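# Drop the towel in the pedal bin, lid closed

## Task

Get the towel inside the pedal bin, then leave the bin so its lid falls shut on its own.

## Robot and tools

Robot: two arms, left_arm and right_arm, each ending in the same five-finger right hand, so the hands are not mirrored. Bases in the scene frame: left_arm at (+0.059, +0.617, 0) m, right_arm at (+0.092, -0.577, 0) m, both facing nearly along scene axes. Scene frame: origin at table-top height midway between the arms, +x out over the table, +z up, left_arm on +y. Camera sides do not match arm names.

Hand point: a point fixed to the palm, about 0.05 m in front of it and 0.15 m from the wrist flange. Its +z runs along the straight fingers, +y out of the palm, +x across the palm away from the thumb. Straight fingers reach 0.06-0.07 m past it. A bracket on the little-finger side of the wrist can strike things. With fingers level, the wrist can sit lower than the hand point and touch the table first.

Row layout (used by execute_actions and move): 28 numbers, each in [-1, 1], always both arms. Numbers 1-6: left_arm dx, dy, dz, rx, ry, rz. Numbers 7-12: left hand motors little, ring, middle, index, thumb_bend, thumb_turn. 13: left force_limit. 14: left speed. Numbers 15-28 repeat that pattern for right_arm. Pose numbers are offsets, not poses: measured from that arm's Hand target at the start of the action or move, along that arm's own base axes; 1.0 equals 0.6 m or 180 degrees; rx, ry, rz form one rotation vector turning about the Hand target position. Every row of one action counts from the same start, and each new call starts from the current Hand target, so resending an offset moves further. All six zeros re-request the current Hand target. Orientation commands are clipped to 32 degrees from the measured orientation per control step.

Hand motor numbers are absolute targets: +1 open/straight, -1 closed; thumb_turn -1 puts the thumb opposite the fingers, +1 beside the palm. force_limit maps -1..+1 to about 0..10 N at the fingertip (0..15 N for the two thumb motors). speed maps -1 to almost stopped, +0.48 and above to full speed. For a gentle grip close at speed -0.94 or lower. With the thumb opposed the hand holds objects about 0.035-0.065 m thick, handles down to 0.025 m. To leave a hand unchanged, resend the eight numbers it last executed (if none yet this scene, its hand_measured plus hand_force_limit and hand_speed). To grip harder, raise force_limit and send a target more closed than hand_measured; to loosen, send one more open.

Tools:
- execute_actions(actions, cameras): actions is a list of actions; each action is up to 15 rows, one per 1/30 s step, a short list holding its last row. Images come back only for an empty list or when cameras names them (["all"] for all).
- move(target, speed, blend, stop_force, zero, blocking, cameras): straight-line path of each hand point toward one row of offsets, or a list of up to 15 rows all counted from the same starting Hand targets. speed in m/s, 0.002 to 3.2 (default 0.25). blend in m rounds corners in a list. stop_force in N, 4 to 120, ends an arm's path when its wrist sensor feels that much push; avoid it when the hand turns or when backing off a surface. Paths ignore obstacles and the other arm. The result adds a move: line (done, off_target, moving, held, fault) and limits such as paced or held.
- wait(seconds 0-10, cameras): let time pass holding commands.
- stop(cameras): brake a running move.
- zoom_image(camera, region [x0,y0,x1,y1] pixels, max 504x504): closer look at one of cam_head_left, cam_head_right, cam_high, cam_left_wrist, cam_right_wrist (each 672x504).
- show_instructions(): reference images.
- zero_wrist_force(arm): re-zero left_arm or right_arm's wrist sensor.
- finished_scene(scene): end the current scene with its number; irreversible.

Results: end_effector_position (m), end_effector_quat_wxyz and velocities are in each arm's base frame. Hand target is the last commanded pose after clipping; the hand often rests short of it, and resending the gap as an offset closes it. hand_measured, hand_stopped_by (moving, target, force, stalled, fault) and hand_load_n follow the motor order above; a lost grip shows as hand_load_n near 0. Wrist force/torque are in hand axes, pushes reading as force into the arm. Joint torques include the arm's own weight. MOTOR HOT warns of heating from holding loads, stretched arms or pushing into unreachable poses.

Avoid: hitting the table, bin or stand hard; the arms touching each other or one hand gripping the other's fingers; commanding past a firm contact (stiff arms fault); contact torque over limits (wrist joints about 31-34 N m) or net force near 150 N, which stops the arm for 10 s; sweeping near an arm's own base; dropping or releasing the towel while it moves; letting anything fall off the table. The lid must end closed with the robot not touching anything.

Each tool is called after "Call:" in YAML: its name, and indented under it one key for each argument.

Reference images:

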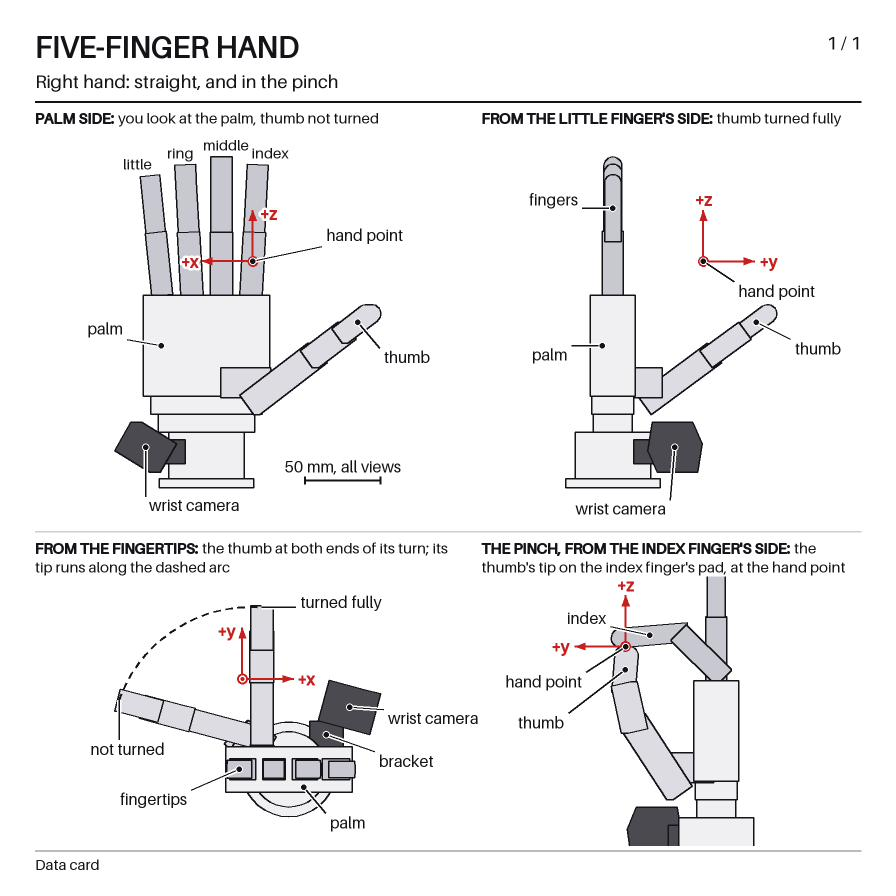

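## Session

Call:
execute_actions:
  actions: []

Scene clock: 0.00 s.
left_arm: end_effector_position=(+1.3361, -0.1171, +0.3574) hand_measured=(+1.000, +1.000, +1.000, +1.000, +1.000, +1.000) hand_load_n=(+0.0, +0.0, +0.0, +0.0, +0.0, -0.5) hand_stopped_by=(target, target, target, target, target, target) hand_force_limit=0.00 hand_speed=-0.80 end_effector_quat_wxyz=(-0.347, +0.601, +0.395, +0.602) | right_arm: end_effector_position=(+1.0144, +0.6713, +0.1257) hand_measured=(+1.000, +1.000, +1.000, +1.000, +1.000, +1.000) hand_load_n=(+0.0, +0.0, +0.0, +0.0, +0.0, +0.0) hand_stopped_by=(target, target, target, target, target, target) hand_force_limit=0.00 hand_speed=-0.80 end_effector_quat_wxyz=(+0.297, -0.447, +0.806, +0.248)
Joint positions: left_arm=[-0.419 -0.402 0.618 3.567 -0.058 -2.27] | right_arm=[0.264 -0.203 0.131 1.1 0.957 -2.144]
Joint velocities: within noise
Joint torques (N m): no reading
Wrist force (N): no reading
Wrist torque (N m): no reading
Wrist force, peak (N): no reading
Hand target: left_arm +1.3361, -0.1171, +0.3574; -0.347, +0.601, +0.395, +0.602 | right_arm +1.0144, +0.6713, +0.1257; +0.297, -0.447, +0.806, +0.248

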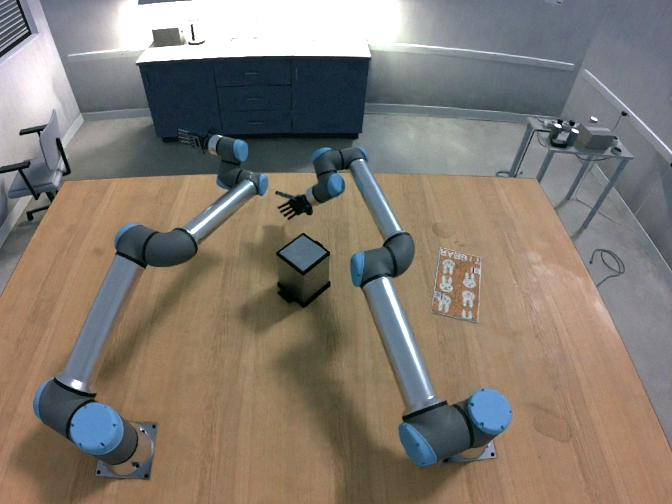

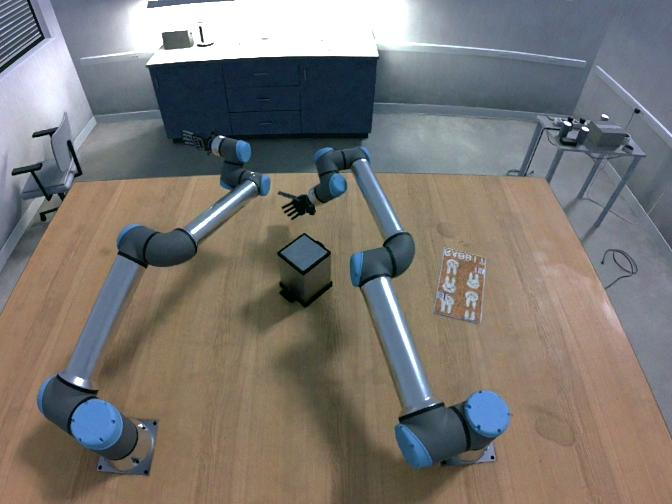

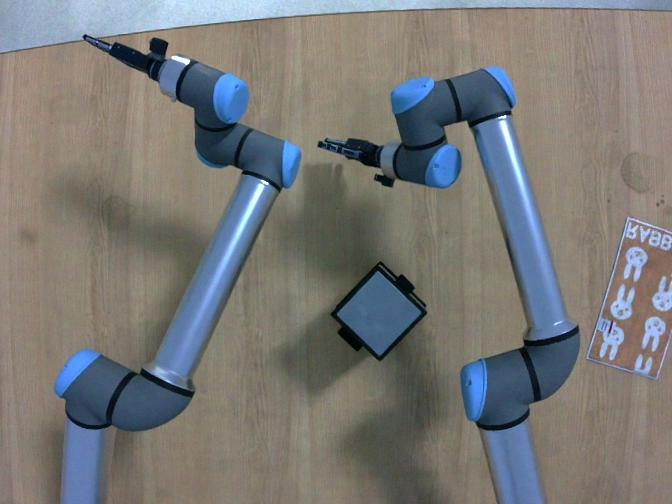

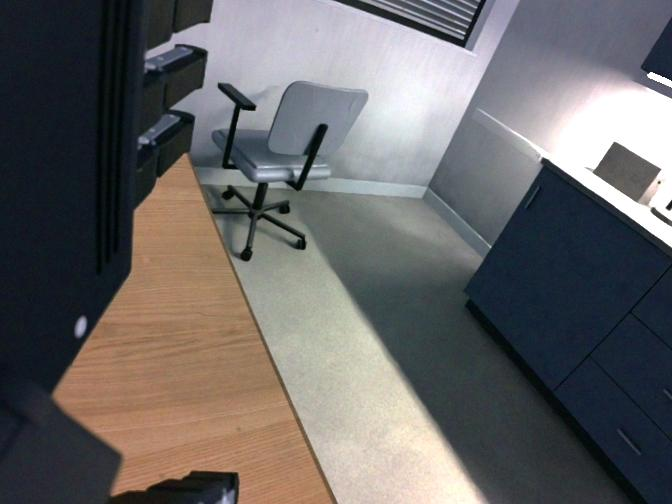

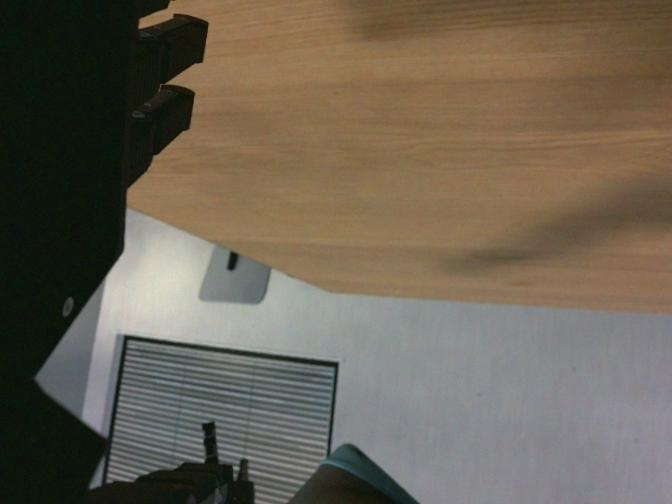

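Call:
zoom_image:
  camera: "cam_high"
  region: [300, 240, 460, 380]

Call:
zoom_image:
  camera: "cam_head_left"
  region: [240, 200, 380, 330]

Call:
zoom_image:
  camera: "cam_high"
  region: [560, 200, 672, 400]

Call:
zoom_image:
  camera: "cam_head_left"
  region: [410, 230, 510, 340]

Scaled by 3.150 from the camera's 672x504 image, which has a finer 960x720 frame.

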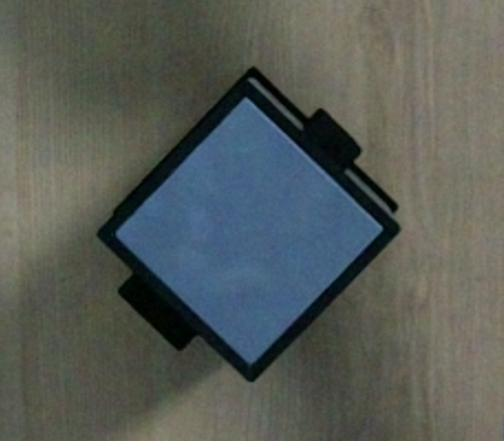

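Scaled by 3.600 from the camera's 672x504 image, which has a finer 960x720 frame.

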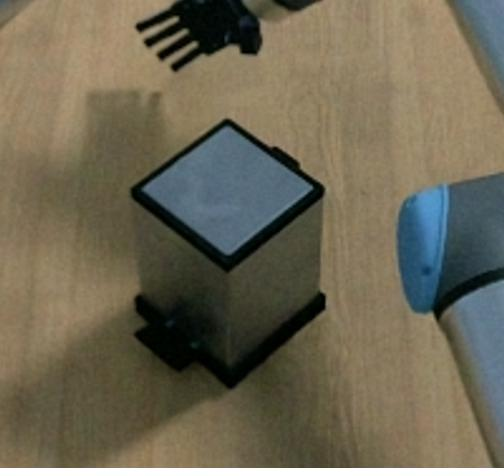

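Scaled by 2.520 from the camera's 672x504 image, which has a finer 960x720 frame.

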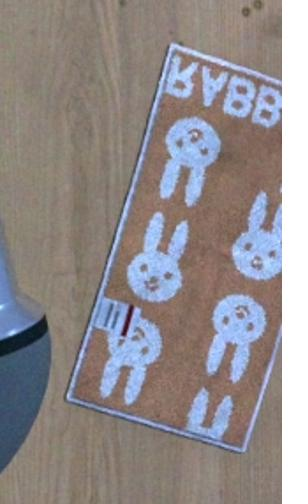

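Scaled by 4.582 from the camera's 672x504 image, which has a finer 960x720 frame.

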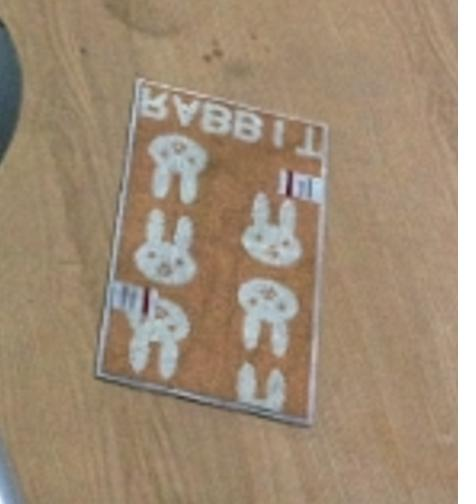

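Call:
move:
  target: [-0.75, -0.167, 0.167, -0.2735, 0.122, -0.401, 1, 1, 1, 1, 1, 1, 0, -0.8, -0.417, -0.667, 0.417, -0.237, 0.0917, 0, 1, 1, 1, 1, 1, 1, 0, -0.8]
  speed: 0.35
  cameras: ["cam_head_left", "cam_right_wrist", "cam_left_wrist"]

Scene clock: 32.93 s.
left_arm: end_effector_position=(+0.8861, -0.2173, +0.4575) hand_measured=(+1.000, +1.000, +1.000, +1.000, +1.000, +1.000) hand_load_n=(+0.0, +0.0, +0.0, +0.0, +0.0, +0.0) hand_stopped_by=(target, target, target, target, target, target) hand_force_limit=0.00 hand_speed=-0.80 end_effector_quat_wxyz=(+0.260, +0.887, +0.111, +0.365) end_effector_velocity=(-0.001, -0.001, +0.000) end_effector_angular_velocity=(-0.003, +0.001, -0.004) | right_arm: end_effector_position=(+0.7642, +0.2710, +0.3758) hand_measured=(+1.000, +1.000, +1.000, +1.000, +1.000, +1.000) hand_load_n=(+0.0, +0.0, +0.0, +0.0, +0.0, +0.0) hand_stopped_by=(target, target, target, target, target, target) hand_force_limit=0.00 hand_speed=-0.80 end_effector_quat_wxyz=(-0.002, -0.485, +0.875, -0.001)
Joint positions: left_arm=[-0.318 -1.365 1.864 3.291 -1.712 -2.209] | right_arm=[0.049 -0.946 1.007 1.512 1.574 -2.534]
Joint velocities: left_arm=[0 0 0 0 -0.005 0] | right_arm=[within noise]
Joint torques (N m): left_arm=[-3.64 -59.46 -48.16 -6.36 -0.92 -0.89] | right_arm=[9.21 -103.97 -40.52 0.86 1.56 1.01]
Wrist force (N): left_arm=[-0.3 0.7 -0.4] | right_arm=[2.1 -0.8 -0.9]
Wrist torque (N m): left_arm=[0.05 0.06 -0.03] | right_arm=[-0.04 -0.10 0.26]
Wrist force, peak (N): left_arm=[-0.6 1.9 1.2] | right_arm=[3.7 -0.7 -1.8]
Hand target: left_arm +0.8861, -0.2173, +0.4576; +0.260, +0.887, +0.111, +0.365 | right_arm +0.7642, +0.2711, +0.3759; -0.002, -0.485, +0.875, -0.001
Off the commanded pose: left_arm 0.000 m, 0 deg | right_arm 0.000 m, 0 deg.
move: done
camera_calibration:
cam_left_wrist: T_world_to_cam=[[0.204858, -0.686905, 0.697276, -0.646593], [-0.94793, -0.316712, -0.0335016, 0.77725], [0.243849, -0.654106, -0.716019, 0.0874602], [0, 0, 0, 1]] pos_world=[0.847911, -0.140775, 0.539517]
cam_right_wrist: T_world_to_cam=[[-0.966805, 0.255423, -0.00690498, 0.670401], [0.208068, 0.802669, 0.558955, -0.595127], [0.148312, 0.538963, -0.829169, 0.165929], [0, 0, 0, 1]] pos_world=[0.747364, 0.217025, 0.474862]
Images, in order (width x height): cam_head_left 672x504, cam_left_wrist 672x504, cam_right_wrist 672x504.

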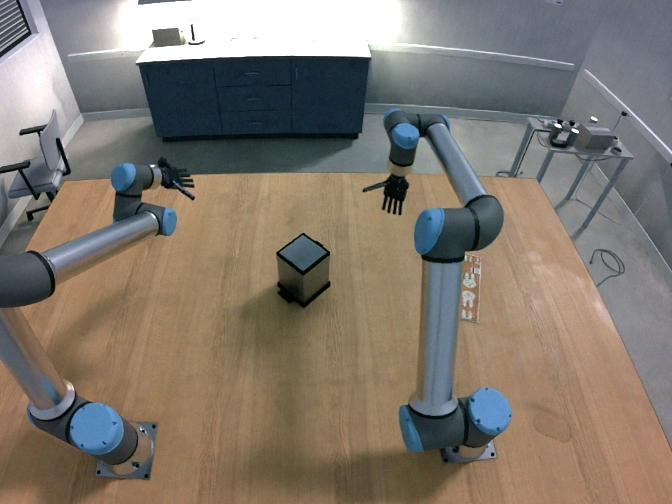

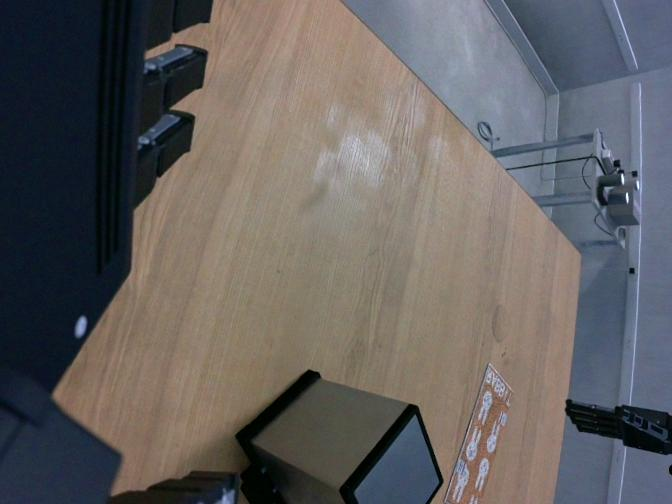

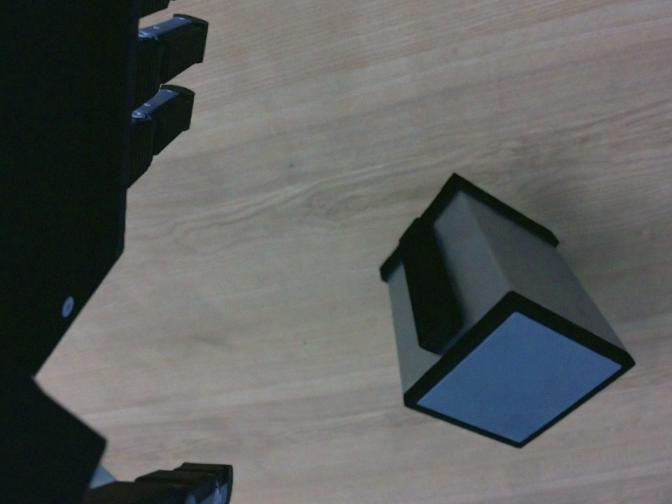

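Call:
move:
  target: [-0.593, -0.305, -0.346, 0.4653, -0.2787, -0.5986, 1, 1, 1, 1, 1, 1, 0, -0.8, -0.148, -0.255, -0.043, 0, 0, -0.928, 1, 1, 1, 1, 1, 1, 0, -0.8]
  speed: 0.45
  cameras: ["all"]

Scene clock: 43.53 s.
left_arm: end_effector_position=(+0.5303, -0.4002, +0.2500) hand_measured=(+1.000, +1.000, +1.000, +1.000, +1.000, +1.000) hand_load_n=(-0.5, +0.0, +0.0, +0.0, +0.0, +0.0) hand_stopped_by=(target, target, target, target, target, target) hand_force_limit=0.00 hand_speed=-0.80 end_effector_quat_wxyz=(+0.115, -0.365, +0.881, -0.278) | right_arm: end_effector_position=(+0.6754, +0.1181, +0.3500) hand_measured=(+1.000, +1.000, +1.000, +1.000, +1.000, +1.000) hand_load_n=(+0.0, +0.0, +0.0, +0.0, +0.0, +0.0) hand_stopped_by=(target, target, target, target, target, target) hand_force_limit=0.00 hand_speed=-0.80 end_effector_quat_wxyz=(-0.001, +0.814, +0.581, +0.002)
Joint positions: left_arm=[-0.993 -1.596 2.272 3.436 -1.452 -0.172] | right_arm=[-0.013 -1.25 1.507 1.313 1.567 0.319]
Joint torques (N m): left_arm=[-12.12 -22.23 -48.84 -7.55 1.57 1.64] | right_arm=[0.46 -78.83 -32.74 3.21 -0.87 1.55]
Wrist force (N): left_arm=[-0.5 0.0 -1.0] | right_arm=[2.7 -0.2 -0.9]
Wrist torque (N m): left_arm=[0.02 0.01 -0.10] | right_arm=[0.06 -0.18 0.11]
Wrist force, peak (N): left_arm=[-0.3 -0.1 -1.9] | right_arm=[2.8 -0.8 -1.1]
Hand target: left_arm +0.5303, -0.4003, +0.2500; +0.115, -0.365, +0.881, -0.278 | right_arm +0.6754, +0.1181, +0.3501; -0.001, +0.814, +0.580, +0.002
Off the commanded pose: left_arm 0.000 m, 0 deg | right_arm 0.000 m, 0 deg.
move: done
camera_calibration:
cam_left_wrist: T_world_to_cam=[[-0.764276, 0.352845, -0.539799, 0.684551], [0.220975, 0.929655, 0.294809, 0.171906], [0.605849, 0.106033, -0.788482, 0.0363262], [0, 0, 0, 1]] pos_world=[0.46319, -0.405205, 0.347483]
cam_right_wrist: T_world_to_cam=[[0.999467, -0.0319031, -0.00698465, -0.670712], [-0.0225536, -0.828927, 0.558903, -0.091119], [-0.0236205, -0.558447, -0.829204, 0.485911], [0, 0, 0, 1]] pos_world=[0.679777, 0.174427, 0.449162]

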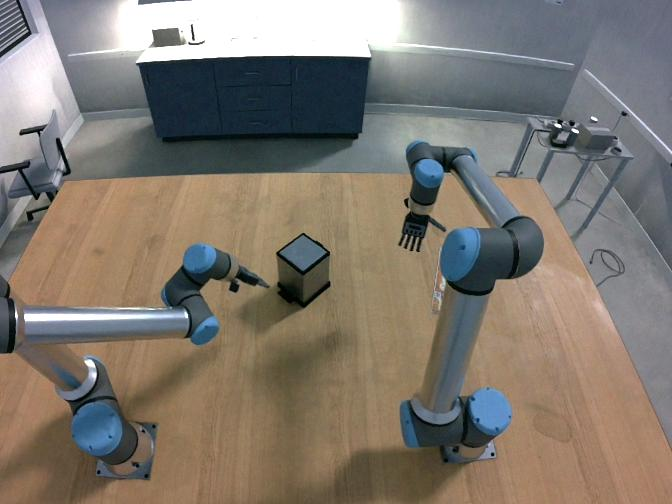

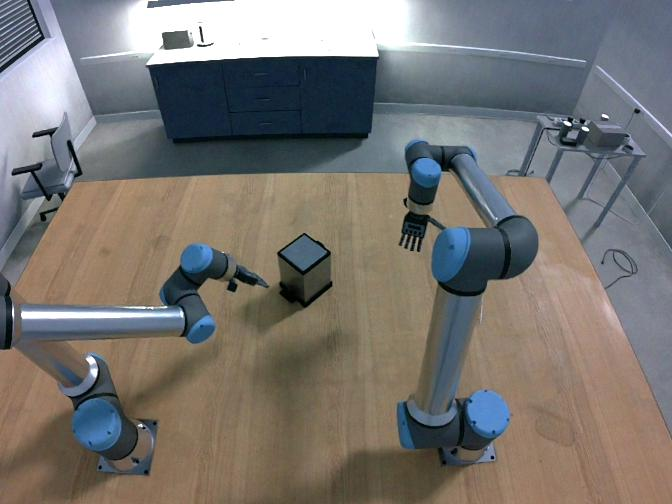

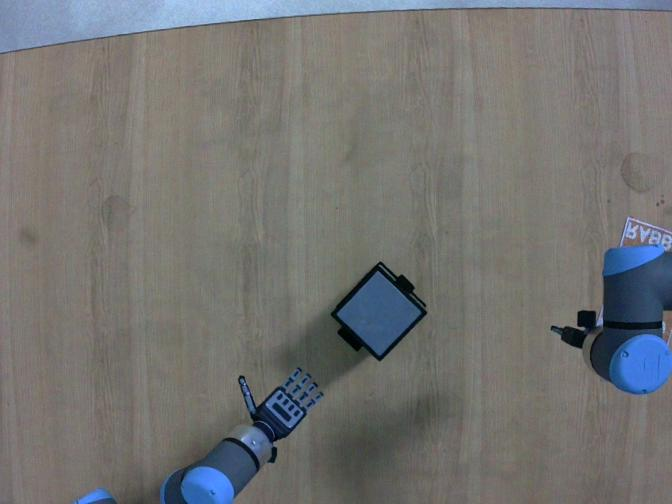

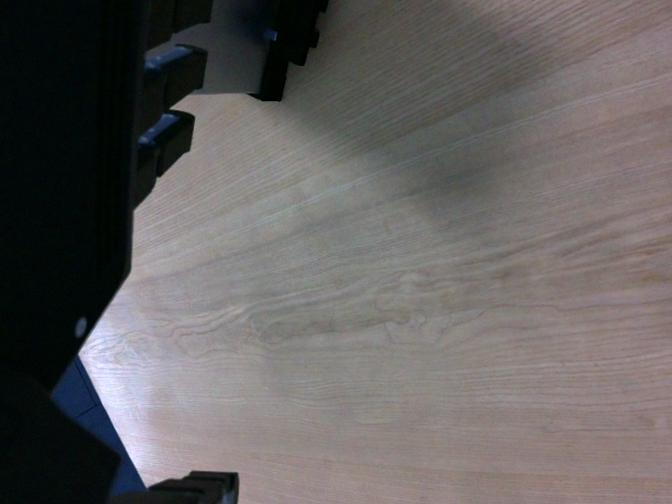

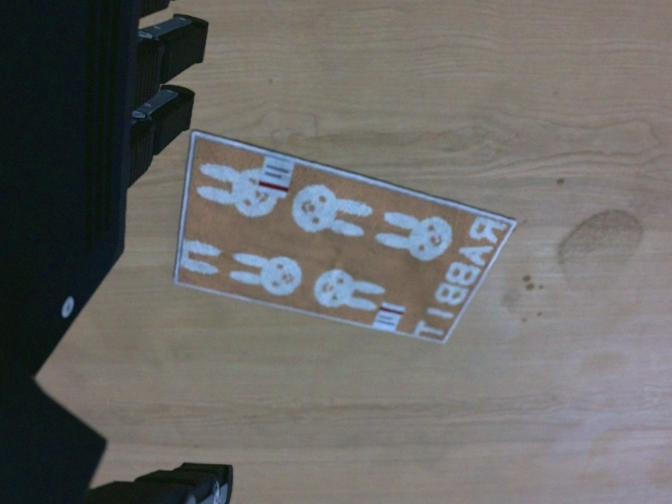

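Call:
zoom_image:
  camera: "cam_right_wrist"
  region: [160, 110, 540, 360]

Call:
zoom_image:
  camera: "cam_right_wrist"
  region: [240, 140, 320, 200]

Call:
zoom_image:
  camera: "cam_high"
  region: [220, 240, 460, 440]

Call:
zoom_image:
  camera: "cam_left_wrist"
  region: [130, 0, 380, 180]

Scaled by 1.326 from the camera's 672x504 image, which has a finer 960x720 frame.

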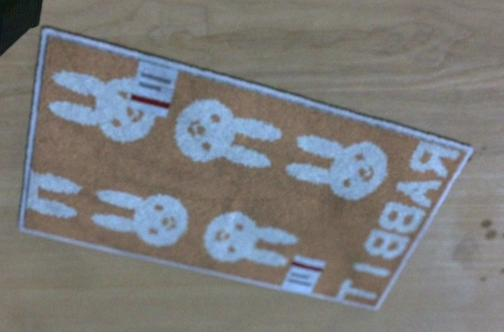

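Scaled by 6.300 from the camera's 672x504 image, which has a finer 960x720 frame.

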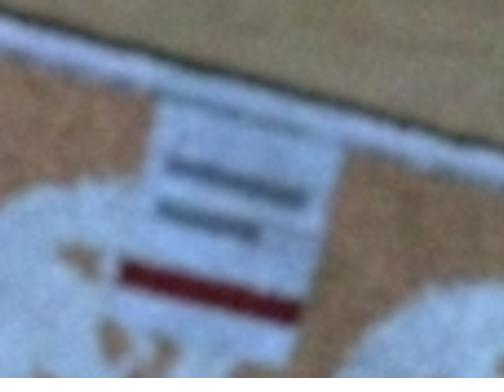

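Scaled by 2.100 from the camera's 672x504 image, which has a finer 960x720 frame.

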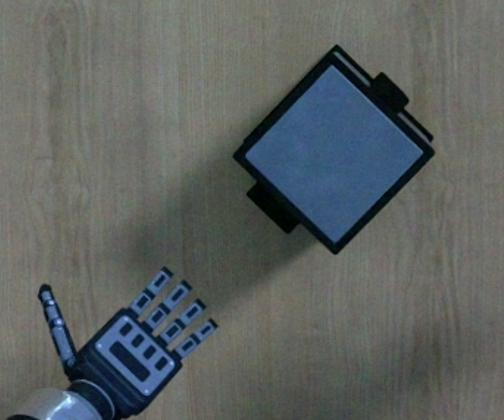

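Scaled by 2.016 from the camera's 672x504 image, which has a finer 960x720 frame.

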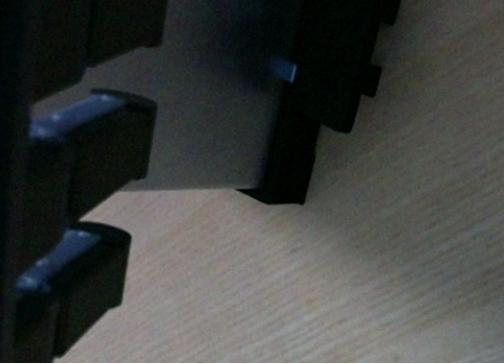

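Call:
move:
  target:
    - [0, 0, 0, 0, 0, 0, 1, 1, 1, 1, 1, 1, 0, -0.8, -0.003, -0.2, -0.1, 0, 0, 0.5, 0.5, 0.5, 0.5, 0.5, 1, -1, 0, 0]
    - [0, 0, 0, 0, 0, 0, 1, 1, 1, 1, 1, 1, 0, -0.8, -0.003, -0.384, -0.383, -0.4139, 0.1428, 0.899, 0.5, 0.5, 0.5, 0.5, 1, -1, 0, 0]
  speed: 0.5
  blend: 0.05
  cameras: ["cam_head_left", "cam_high", "cam_right_wrist"]

Scene clock: 66.50 s.
left_arm: end_effector_position=(+0.5303, -0.4003, +0.2500) hand_measured=(+1.000, +1.000, +1.000, +1.000, +1.000, +1.000) hand_load_n=(+0.0, +0.0, +0.0, +0.0, +0.0, -0.5) hand_stopped_by=(target, target, target, target, target, target) hand_force_limit=0.00 hand_speed=-0.80 end_effector_quat_wxyz=(+0.115, -0.365, +0.881, -0.278) | right_arm: end_effector_position=(+0.6735, -0.1123, +0.1203) hand_measured=(+0.500, +0.500, +0.500, +0.500, +1.000, -1.000) hand_load_n=(+0.0, +0.0, +0.0, +0.0, +0.0, +0.0) hand_stopped_by=(target, target, target, target, target, target) hand_force_limit=0.00 hand_speed=0.00 end_effector_quat_wxyz=(+0.253, -0.521, +0.733, -0.357)
Joint positions: left_arm=[-0.993 -1.596 2.272 3.436 -1.452 -0.172] | right_arm=[-0.517 -1.398 2.075 -0.004 1.43 -3.256]
Joint torques (N m): left_arm=[-9.23 -21.57 -49.09 -7.83 0.7 1.61] | right_arm=[-0.11 -45.15 -29.31 -2.12 -1.66 -2.27]
Wrist force (N): left_arm=[-0.9 -0.2 -0.6] | right_arm=[1.9 -2.9 0.2]
Wrist torque (N m): left_arm=[-0.02 0.07 -0.13] | right_arm=[-0.21 -0.19 0.08]
Wrist force, peak (N): left_arm=[-1.1 -0.1 -1.5] | right_arm=[3.6 -0.1 -1.3]
Hand target: left_arm +0.5303, -0.4003, +0.2500; +0.115, -0.365, +0.881, -0.278 | right_arm +0.6736, -0.1123, +0.1203; +0.253, -0.521, +0.733, -0.358
Off the commanded pose: left_arm 0.000 m, 0 deg | right_arm 0.000 m, 0 deg.
move: done
camera_calibration:
cam_right_wrist: T_world_to_cam=[[-0.648123, -0.0888657, -0.756333, 0.515707], [-0.302748, 0.941379, 0.148826, 0.283172], [0.69877, 0.325435, -0.637034, -0.243703], [0, 0, 0, 1]] pos_world=[0.590264, -0.141434, 0.192656]
Images, in order (width x height): cam_head_left 672x504, cam_high 672x504, cam_right_wrist 672x504.

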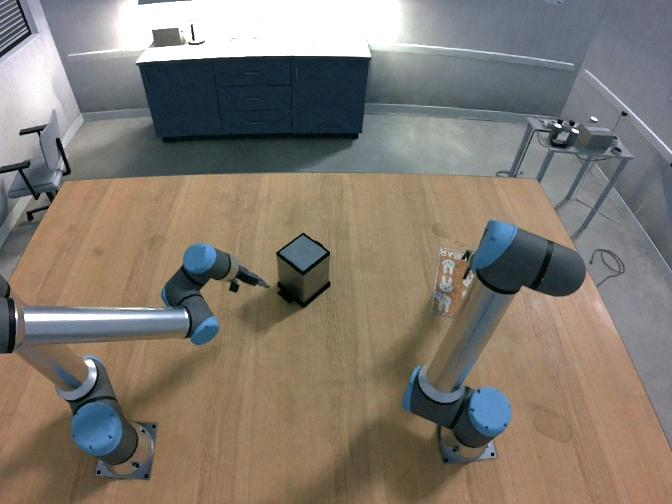

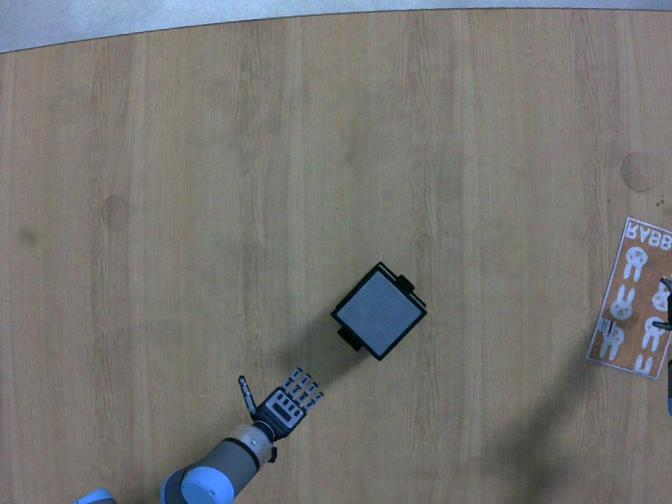

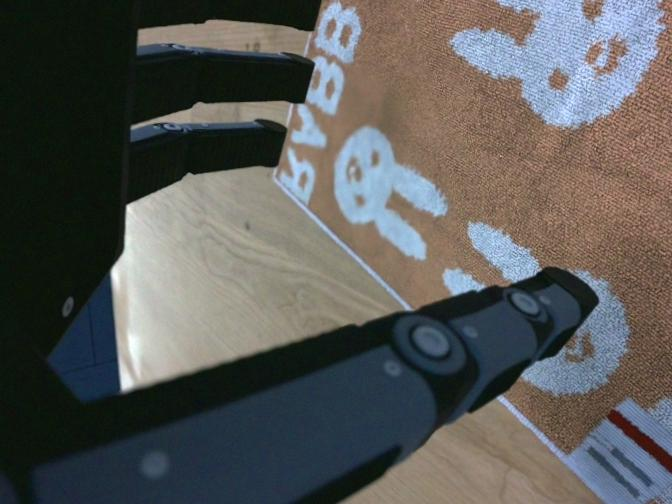

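Call:
move:
  target: [0, 0, 0, 0, 0, 0, 1, 1, 1, 1, 1, 1, 0, -0.8, 0, 0, -0.175, 0, 0, 0, 0.5, 0.5, 0.5, 0.5, 1, -1, 0, 0]
  speed: 0.03
  stop_force: 5
  cameras: ["cam_right_wrist"]

Scene clock: 71.63 s.
left_arm: end_effector_position=(+0.5303, -0.4003, +0.2500) hand_measured=(+1.000, +1.000, +1.000, +1.000, +1.000, +1.000) hand_load_n=(+0.0, +0.0, +0.0, +0.0, +0.0, +0.0) hand_stopped_by=(target, target, target, target, target, target) hand_force_limit=0.00 hand_speed=-0.80 end_effector_quat_wxyz=(+0.115, -0.365, +0.881, -0.278) | right_arm: end_effector_position=(+0.6736, -0.1123, +0.0234) hand_measured=(+0.500, +0.500, +0.500, +0.500, +1.000, -1.000) hand_load_n=(+0.0, +0.0, +1.5, +0.0, +0.0, +0.0) hand_stopped_by=(target, target, target, target, target, target) hand_force_limit=0.00 hand_speed=0.00 end_effector_quat_wxyz=(+0.253, -0.521, +0.733, -0.358)
Joint positions: left_arm=[-0.993 -1.596 2.272 3.436 -1.452 -0.172] | right_arm=[-0.517 -1.27 2.138 -0.197 1.429 -3.256]
Joint torques (N m): left_arm=[-7.01 -22.33 -49.27 -7.62 -0.98 1.72] | right_arm=[8.44 -43.01 -30.42 -2.06 -1.7 -2.45]
Wrist force (N): left_arm=[-0.8 0.1 -0.3] | right_arm=[1.6 -6.5 -3.7]
Wrist torque (N m): left_arm=[-0.01 0.03 -0.12] | right_arm=[0.10 -0.04 0.00]
Wrist force, peak (N): left_arm=[-1.1 -0.8 -1.1] | right_arm=[1.8 -14.5 -11.4]
Hand target: left_arm +0.5303, -0.4003, +0.2500; +0.115, -0.365, +0.881, -0.278 | right_arm +0.6736, -0.1123, +0.0234; +0.253, -0.521, +0.733, -0.358 (not the last commanded pose)
Off the commanded pose: left_arm 0.000 m, 0 deg | right_arm 0.008 m, 0 deg.
move: contact (right_arm)
camera_calibration:
cam_right_wrist: T_world_to_cam=[[-0.647987, -0.089107, -0.756421, 0.442377], [-0.302941, 0.941349, 0.148622, 0.297753], [0.698813, 0.325456, -0.636976, -0.305529], [0, 0, 0, 1]] pos_world=[0.590364, -0.141434, 0.0957557]
Images, in order (width x height): cam_right_wrist 672x504.

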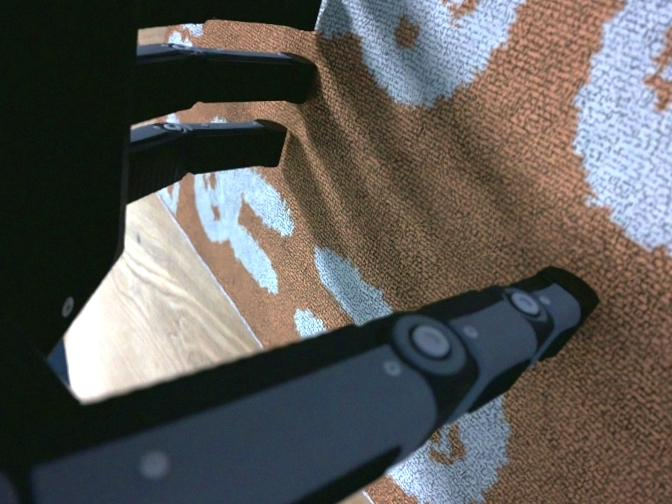

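Call:
execute_actions:
  actions:
    - [[0, 0, 0, 0, 0, 0, 1, 1, 1, 1, 1, 1, 0, -0.8, 0, 0, 0, 0, 0, 0, 0.1, 0.1, 0.1, 0.1, 1, -1, 0.2, -0.3]]
    - [[0, 0, 0, 0, 0, 0, 1, 1, 1, 1, 1, 1, 0, -0.8, 0, 0, 0, 0, 0, 0, 0.1, 0.1, 0.1, 0.1, 1, -1, 0.2, -0.3]]
  cameras: ["cam_right_wrist"]

Scene clock: 74.07 s.
left_arm: end_effector_position=(+0.5303, -0.4003, +0.2500) hand_measured=(+1.000, +1.000, +1.000, +1.000, +1.000, +1.000) hand_load_n=(+0.0, +0.0, +0.0, +0.0, +0.0, +0.0) hand_stopped_by=(target, target, target, target, target, target) hand_force_limit=0.00 hand_speed=-0.80 end_effector_quat_wxyz=(+0.115, -0.365, +0.881, -0.278) | right_arm: end_effector_position=(+0.6736, -0.1123, +0.0234) hand_measured=(+0.100, +0.100, +0.446, +0.100, +1.000, -1.000) hand_load_n=(+0.0, -0.5, +7.5, +0.0, +0.0, +0.5) hand_stopped_by=(target, target, force, target, target, target) hand_force_limit=0.20 hand_speed=-0.30 end_effector_quat_wxyz=(+0.253, -0.521, +0.733, -0.358)
Joint positions: left_arm=[-0.993 -1.596 2.272 3.436 -1.452 -0.172] | right_arm=[-0.517 -1.27 2.138 -0.197 1.429 -3.256]
Joint torques (N m): left_arm=[-6.19 -22.07 -48.91 -7.57 -1.15 1.65] | right_arm=[-5.55 -42.69 -10.36 8.04 -1.65 -2.17]
Wrist force (N): left_arm=[-0.7 0.0 -0.9] | right_arm=[1.8 -16.0 -8.1]
Wrist torque (N m): left_arm=[0.02 0.05 -0.12] | right_arm=[0.64 -0.01 -0.17]
Wrist force, peak (N): left_arm=[-1.2 -0.2 -1.4] | right_arm=[2.0 -17.3 -7.8]
Hand target: left_arm +0.5303, -0.4003, +0.2500; +0.115, -0.365, +0.881, -0.278 | right_arm +0.6736, -0.1123, +0.0234; +0.253, -0.521, +0.733, -0.358
Off the commanded pose: left_arm 0.000 m, 0 deg | right_arm 0.000 m, 0 deg.
Step readings (end_effector_position of left_arm | right_arm):
0: (+0.5303, -0.4003, +0.2500) | (+0.6736, -0.1123, +0.0234)
1: (+0.5303, -0.4003, +0.2500) | (+0.6736, -0.1123, +0.0234)
2: (+0.5303, -0.4003, +0.2500) | (+0.6736, -0.1123, +0.0234)
4: (+0.5303, -0.4003, +0.2500) | (+0.6737, -0.1124, +0.0235)
8: (+0.5303, -0.4003, +0.2500) | (+0.6737, -0.1124, +0.0235)
15: (+0.5303, -0.4003, +0.2500) | (+0.6737, -0.1124, +0.0234)
16: (+0.5303, -0.4003, +0.2500) | (+0.6736, -0.1124, +0.0234)
17: (+0.5303, -0.4003, +0.2500) | (+0.6736, -0.1124, +0.0234)
19: (+0.5303, -0.4003, +0.2500) | (+0.6736, -0.1124, +0.0234)
23: (+0.5303, -0.4003, +0.2500) | (+0.6736, -0.1123, +0.0234)
30: (+0.5303, -0.4003, +0.2500) | (+0.6736, -0.1123, +0.0234)
camera_calibration:
cam_right_wrist: T_world_to_cam=[[-0.647987, -0.089107, -0.756421, 0.442377], [-0.302941, 0.941349, 0.148622, 0.297753], [0.698813, 0.325456, -0.636976, -0.305529], [0, 0, 0, 1]] pos_world=[0.590364, -0.141434, 0.0957557]
Images, in order (width x height): cam_right_wrist 672x504.

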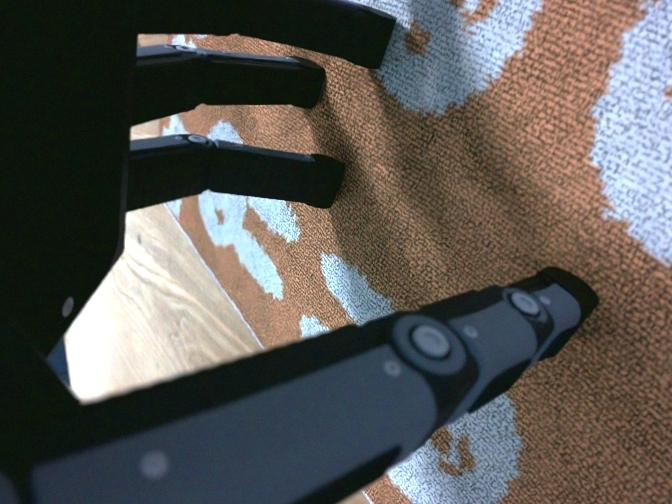

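Call:
execute_actions:
  actions:
    - [[0, 0, 0, 0, 0, 0, 1, 1, 1, 1, 1, 1, 0, -0.8, 0, 0, 0.006, 0, 0, 0, 0, 0, -0.14, 0, 1, -1, 0.2, -0.3]]
    - [[0, 0, 0, 0, 0, 0, 1, 1, 1, 1, 1, 1, 0, -0.8, 0, 0, 0, 0, 0, 0, 0, 0, -0.14, 0, 1, -1, 0.2, -0.3]]
  cameras: []

Call:
move:
  target: [0, 0, 0, 0, 0, 0, 1, 1, 1, 1, 1, 1, 0, -0.8, 0, 0, -0.025, 0, 0, 0, 0, 0, -0.14, 0, 1, -1, 0.2, -0.3]
  speed: 0.02
  stop_force: 6
  cameras: ["cam_right_wrist"]

Scene clock: 78.70 s.
left_arm: end_effector_position=(+0.5303, -0.4003, +0.2500) hand_measured=(+1.000, +1.000, +1.000, +1.000, +1.000, +1.000) hand_load_n=(+0.0, +0.0, +0.0, +0.0, +0.0, -0.5) hand_stopped_by=(target, target, target, target, target, target) hand_force_limit=0.00 hand_speed=-0.80 end_effector_quat_wxyz=(+0.115, -0.365, +0.881, -0.278) | right_arm: end_effector_position=(+0.6736, -0.1123, +0.0270) hand_measured=(+0.000, +0.000, +0.444, +0.000, +1.000, -1.000) hand_load_n=(+0.0, +0.0, -0.5, +0.0, +0.0, +0.0) hand_stopped_by=(target, target, force, target, target, target) hand_force_limit=0.20 hand_speed=-0.30 end_effector_quat_wxyz=(+0.253, -0.521, +0.733, -0.358)
Joint positions: left_arm=[-0.993 -1.596 2.272 3.436 -1.452 -0.172] | right_arm=[-0.517 -1.275 2.137 -0.189 1.429 -3.256]
Joint torques (N m): left_arm=[-2.34 -21.68 -48.53 -7.59 -1.11 1.55] | right_arm=[-6.02 -65.46 -29.79 -3.07 -1.49 -2.13]
Wrist force (N): left_arm=[-1.0 -0.1 -0.9] | right_arm=[1.9 -3.0 -0.1]
Wrist torque (N m): left_arm=[0.00 0.09 -0.14] | right_arm=[-0.18 -0.17 0.09]
Wrist force, peak (N): left_arm=[-1.1 -0.3 -1.3] | right_arm=[1.6 -16.2 -8.2]
Hand target: left_arm +0.5303, -0.4003, +0.2500; +0.115, -0.365, +0.881, -0.278 | right_arm +0.6736, -0.1123, +0.0270; +0.253, -0.521, +0.733, -0.358
Off the commanded pose: left_arm 0.000 m, 0 deg | right_arm 0.000 m, 0 deg.
Step readings (end_effector_position of left_arm | right_arm):
0: (+0.5303, -0.4003, +0.2500) | (+0.6736, -0.1123, +0.0234)
1: (+0.5303, -0.4003, +0.2500) | (+0.6736, -0.1123, +0.0234)
2: (+0.5303, -0.4003, +0.2500) | (+0.6734, -0.1122, +0.0243)
4: (+0.5303, -0.4003, +0.2500) | (+0.6733, -0.1122, +0.0265)
8: (+0.5303, -0.4003, +0.2500) | (+0.6734, -0.1122, +0.0271)
15: (+0.5303, -0.4003, +0.2500) | (+0.6735, -0.1123, +0.0270)
16: (+0.5303, -0.4003, +0.2500) | (+0.6735, -0.1123, +0.0270)
17: (+0.5303, -0.4003, +0.2500) | (+0.6735, -0.1123, +0.0270)
19: (+0.5303, -0.4003, +0.2500) | (+0.6736, -0.1123, +0.0270)
23: (+0.5303, -0.4003, +0.2500) | (+0.6736, -0.1123, +0.0270)
30: (+0.5303, -0.4003, +0.2500) | (+0.6736, -0.1123, +0.0270)
No camera images: "cameras" was empty.

Scene clock: 79.60 s.
left_arm: end_effector_position=(+0.5303, -0.4003, +0.2500) hand_measured=(+1.000, +1.000, +1.000, +1.000, +1.000, +1.000) hand_load_n=(+0.0, +0.0, +0.5, +0.0, +0.0, +0.0) hand_stopped_by=(target, target, target, target, target, target) hand_force_limit=0.00 hand_speed=-0.80 end_effector_quat_wxyz=(+0.115, -0.365, +0.881, -0.278) | right_arm: end_effector_position=(+0.6737, -0.1124, +0.0246) hand_measured=(+0.000, +0.000, +0.444, +0.000, +1.000, -1.000) hand_load_n=(+0.0, +0.0, +1.0, -0.5, +0.0, +0.0) hand_stopped_by=(target, target, force, target, target, target) hand_force_limit=0.20 hand_speed=-0.30 end_effector_quat_wxyz=(+0.253, -0.521, +0.733, -0.358)
Joint positions: left_arm=[-0.993 -1.596 2.272 3.436 -1.452 -0.172] | right_arm=[-0.517 -1.271 2.138 -0.195 1.429 -3.256]
Joint torques (N m): left_arm=[-3.19 -22.59 -48.67 -7.5 -1.3 1.55] | right_arm=[-5.03 -41.66 -30.12 3.81 -1.51 -2.13]
Wrist force (N): left_arm=[-0.5 -0.1 -1.0] | right_arm=[1.7 -7.0 -3.9]
Wrist torque (N m): left_arm=[0.01 0.01 -0.11] | right_arm=[0.10 -0.07 -0.01]
Wrist force, peak (N): left_arm=[-1.5 0.0 -1.3] | right_arm=[2.0 -12.7 -9.1]
Hand target: left_arm +0.5303, -0.4003, +0.2500; +0.115, -0.365, +0.881, -0.278 | right_arm +0.6737, -0.1124, +0.0246; +0.253, -0.521, +0.733, -0.358 (not the last commanded pose)
Off the commanded pose: left_arm 0.000 m, 0 deg | right_arm 0.013 m, 0 deg.
move: contact (right_arm)
camera_calibration:
cam_right_wrist: T_world_to_cam=[[-0.647732, -0.089225, -0.756625, 0.443194], [-0.302995, 0.94137, 0.148377, 0.297758], [0.699026, 0.325362, -0.636791, -0.30496], [0, 0, 0, 1]] pos_world=[0.590465, -0.141535, 0.096956]
Images, in order (width x height): cam_right_wrist 672x504.

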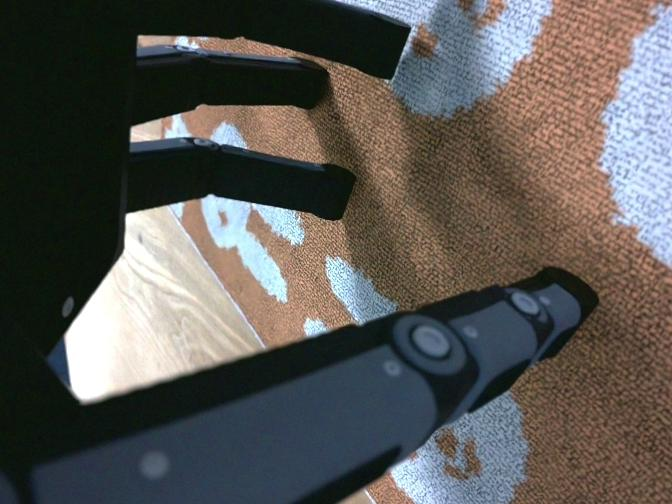

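Call:
move:
  target: [0, 0, 0, 0, 0, 0, 1, 1, 1, 1, 1, 1, 0, -0.8, 0, 0, 0.033, 0, 0, 0, 0.5, 0.5, 0.5, 0.5, 1, -1, 0.2, 0]
  speed: 0.1
  cameras: ["cam_right_wrist"]

Call:
move:
  target: [0, 0, 0, 0, 0, 0, 1, 1, 1, 1, 1, 1, 0, -0.8, 0, 0, -0.06, 0, 0, 0, 0.5, 0.5, -0.3, 0.5, 1, -1, 0.2, 0]
  speed: 0.02
  stop_force: 6
  cameras: ["cam_right_wrist"]

Scene clock: 81.73 s.
left_arm: end_effector_position=(+0.5303, -0.4003, +0.2500) hand_measured=(+1.000, +1.000, +1.000, +1.000, +1.000, +1.000) hand_load_n=(+0.0, +0.0, +0.0, +0.0, +0.0, +0.0) hand_stopped_by=(target, target, target, target, target, target) hand_force_limit=0.00 hand_speed=-0.80 end_effector_quat_wxyz=(+0.115, -0.365, +0.881, -0.278) | right_arm: end_effector_position=(+0.6737, -0.1124, +0.0445) hand_measured=(+0.500, +0.500, +0.500, +0.500, +1.000, -1.000) hand_load_n=(+0.0, +0.0, +0.0, +0.0, +0.0, +0.0) hand_stopped_by=(target, target, target, target, target, target) hand_force_limit=0.20 hand_speed=0.00 end_effector_quat_wxyz=(+0.253, -0.521, +0.733, -0.358) end_effector_velocity=(+0.001, +0.000, -0.001) end_effector_angular_velocity=(-0.001, -0.002, +0.001)
Joint positions: left_arm=[-0.993 -1.596 2.272 3.436 -1.452 -0.172] | right_arm=[-0.517 -1.3 2.127 -0.155 1.429 -3.256]
Joint velocities: left_arm=[within noise] | right_arm=[0 0.002 0.001 -0.006 0 0]
Joint torques (N m): left_arm=[-2.31 -21.73 -48.8 -7.42 -1.01 1.56] | right_arm=[-4.76 -48.99 -20.58 -3.07 -1.3 -1.44]
Wrist force (N): left_arm=[-0.9 -0.1 -0.8] | right_arm=[1.8 -2.8 -0.1]
Wrist torque (N m): left_arm=[-0.01 0.06 -0.13] | right_arm=[-0.16 -0.16 0.10]
Wrist force, peak (N): left_arm=[-1.0 0.1 -1.3] | right_arm=[1.8 -7.5 -4.3]
Hand target: left_arm +0.5303, -0.4003, +0.2500; +0.115, -0.365, +0.881, -0.278 | right_arm +0.6737, -0.1124, +0.0444; +0.253, -0.521, +0.733, -0.358
Off the commanded pose: left_arm 0.000 m, 0 deg | right_arm 0.000 m, 0 deg.
move: done
camera_calibration:
cam_right_wrist: T_world_to_cam=[[-0.647785, -0.089249, -0.756577, 0.458273], [-0.302985, 0.941375, 0.148368, 0.294801], [0.698981, 0.325342, -0.63685, -0.292257], [0, 0, 0, 1]] pos_world=[0.590465, -0.141535, 0.116856]
Images, in order (width x height): cam_right_wrist 672x504.

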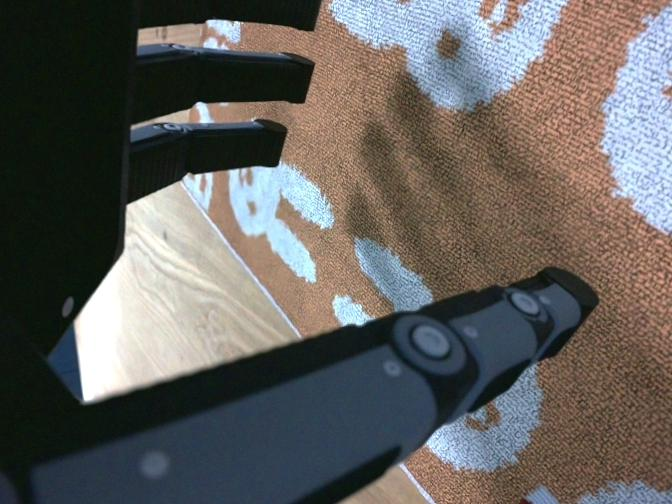

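Scene clock: 83.90 s.
left_arm: end_effector_position=(+0.5303, -0.4003, +0.2500) hand_measured=(+1.000, +1.000, +1.000, +1.000, +1.000, +1.000) hand_load_n=(+0.0, +0.0, +0.0, +0.0, +0.0, -0.5) hand_stopped_by=(target, target, target, target, target, target) hand_force_limit=0.00 hand_speed=-0.80 end_effector_quat_wxyz=(+0.115, -0.365, +0.881, -0.278) | right_arm: end_effector_position=(+0.6737, -0.1124, +0.0212) hand_measured=(+0.500, +0.500, -0.300, +0.500, +1.000, -1.000) hand_load_n=(+0.0, +0.0, +0.0, +0.0, +0.0, +0.0) hand_stopped_by=(target, target, target, target, target, target) hand_force_limit=0.20 hand_speed=0.00 end_effector_quat_wxyz=(+0.253, -0.521, +0.733, -0.358)
Joint positions: left_arm=[-0.993 -1.596 2.272 3.436 -1.452 -0.172] | right_arm=[-0.517 -1.266 2.139 -0.201 1.429 -3.256]
Joint torques (N m): left_arm=[0.96 -20.63 -48.89 -7.38 -0.96 1.54] | right_arm=[-5.33 -42.08 -30.71 5.11 -1.27 -1.94]
Wrist force (N): left_arm=[-0.7 0.0 -0.6] | right_arm=[1.5 -7.7 -3.9]
Wrist torque (N m): left_arm=[0.01 0.03 -0.11] | right_arm=[-0.46 -0.09 0.03]
Wrist force, peak (N): left_arm=[-1.0 0.3 -1.4] | right_arm=[1.7 -13.0 -8.4]
Hand target: left_arm +0.5303, -0.4003, +0.2500; +0.115, -0.365, +0.881, -0.278 | right_arm +0.6737, -0.1124, +0.0212; +0.253, -0.521, +0.733, -0.358 (not the last commanded pose)
Off the commanded pose: left_arm 0.000 m, 0 deg | right_arm 0.013 m, 0 deg.
move: contact (right_arm)
camera_calibration:
cam_right_wrist: T_world_to_cam=[[-0.647732, -0.089225, -0.756625, 0.440621], [-0.302995, 0.94137, 0.148377, 0.298263], [0.699026, 0.325362, -0.636791, -0.307125], [0, 0, 0, 1]] pos_world=[0.590465, -0.141535, 0.093556]
Images, in order (width x height): cam_right_wrist 672x504.

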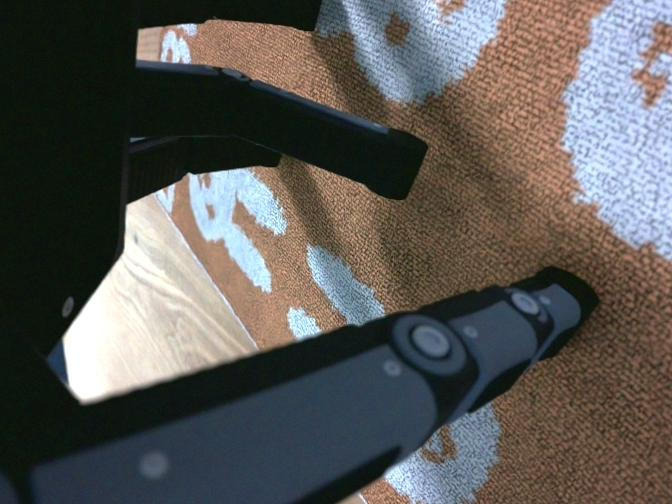

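Call:
execute_actions:
  actions:
    - [[0, 0, 0, 0, 0, 0, 1, 1, 1, 1, 1, 1, 0, -0.8, 0, 0, 0, 0, 0, 0, 0, 0, -0.3, 0, 1, -1, 0.4, -0.4]]
    - [[0, 0, 0, 0, 0, 0, 1, 1, 1, 1, 1, 1, 0, -0.8, 0, 0, 0, 0, 0, 0, 0, 0, -0.3, 0, 1, -1, 0.4, -0.4]]
  cameras: ["cam_right_wrist"]

Scene clock: 85.67 s.
left_arm: end_effector_position=(+0.5303, -0.4003, +0.2500) hand_measured=(+1.000, +1.000, +1.000, +1.000, +1.000, +1.000) hand_load_n=(+0.0, +0.0, +0.0, +0.0, +0.0, -0.5) hand_stopped_by=(target, target, target, target, target, target) hand_force_limit=0.00 hand_speed=-0.80 end_effector_quat_wxyz=(+0.115, -0.365, +0.881, -0.278) | right_arm: end_effector_position=(+0.6737, -0.1124, +0.0212) hand_measured=(+0.000, +0.000, -0.300, +0.000, +1.000, -1.000) hand_load_n=(+0.0, +1.0, -1.0, +0.5, +0.0, -0.5) hand_stopped_by=(target, target, target, target, target, target) hand_force_limit=0.40 hand_speed=-0.40 end_effector_quat_wxyz=(+0.253, -0.521, +0.733, -0.358)
Joint positions: left_arm=[-0.993 -1.596 2.272 3.436 -1.452 -0.172] | right_arm=[-0.517 -1.266 2.139 -0.201 1.429 -3.256]
Joint torques (N m): left_arm=[0.52 -21.79 -49.55 -7.17 -1.18 1.42] | right_arm=[-4.72 -44.23 -13.95 3.46 -1.2 -2.05]
Wrist force (N): left_arm=[-0.5 -0.3 -0.8] | right_arm=[2.3 -10.1 -4.8]
Wrist torque (N m): left_arm=[-0.03 0.01 -0.12] | right_arm=[-0.39 -0.17 0.02]
Wrist force, peak (N): left_arm=[-0.5 -0.1 -1.5] | right_arm=[1.7 -24.0 -12.9]
Hand target: left_arm +0.5303, -0.4003, +0.2500; +0.115, -0.365, +0.881, -0.278 | right_arm +0.6737, -0.1124, +0.0212; +0.253, -0.521, +0.733, -0.358
Off the commanded pose: left_arm 0.000 m, 0 deg | right_arm 0.000 m, 0 deg.
Step readings (end_effector_position of left_arm | right_arm):
0: (+0.5303, -0.4003, +0.2500) | (+0.6737, -0.1124, +0.0212)
1: (+0.5303, -0.4003, +0.2500) | (+0.6737, -0.1124, +0.0212)
2: (+0.5303, -0.4003, +0.2500) | (+0.6737, -0.1124, +0.0212)
4: (+0.5303, -0.4003, +0.2500) | (+0.6737, -0.1124, +0.0212)
8: (+0.5303, -0.4003, +0.2500) | (+0.6738, -0.1125, +0.0213)
15: (+0.5303, -0.4003, +0.2500) | (+0.6738, -0.1124, +0.0213)
16: (+0.5303, -0.4003, +0.2500) | (+0.6738, -0.1124, +0.0213)
17: (+0.5303, -0.4003, +0.2500) | (+0.6737, -0.1124, +0.0212)
19: (+0.5303, -0.4003, +0.2500) | (+0.6737, -0.1124, +0.0212)
23: (+0.5303, -0.4003, +0.2500) | (+0.6737, -0.1124, +0.0212)
30: (+0.5303, -0.4003, +0.2500) | (+0.6737, -0.1124, +0.0212)
camera_calibration:
cam_right_wrist: T_world_to_cam=[[-0.647732, -0.089225, -0.756625, 0.440621], [-0.302995, 0.94137, 0.148377, 0.298263], [0.699026, 0.325362, -0.636791, -0.307125], [0, 0, 0, 1]] pos_world=[0.590465, -0.141535, 0.093556]
Images, in order (width x height): cam_right_wrist 672x504.

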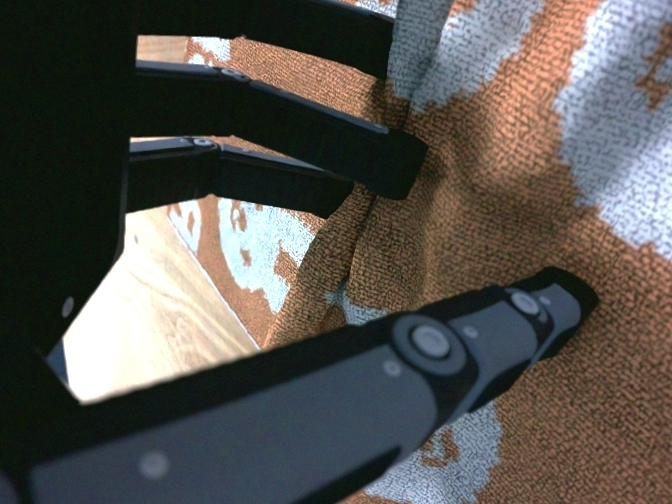

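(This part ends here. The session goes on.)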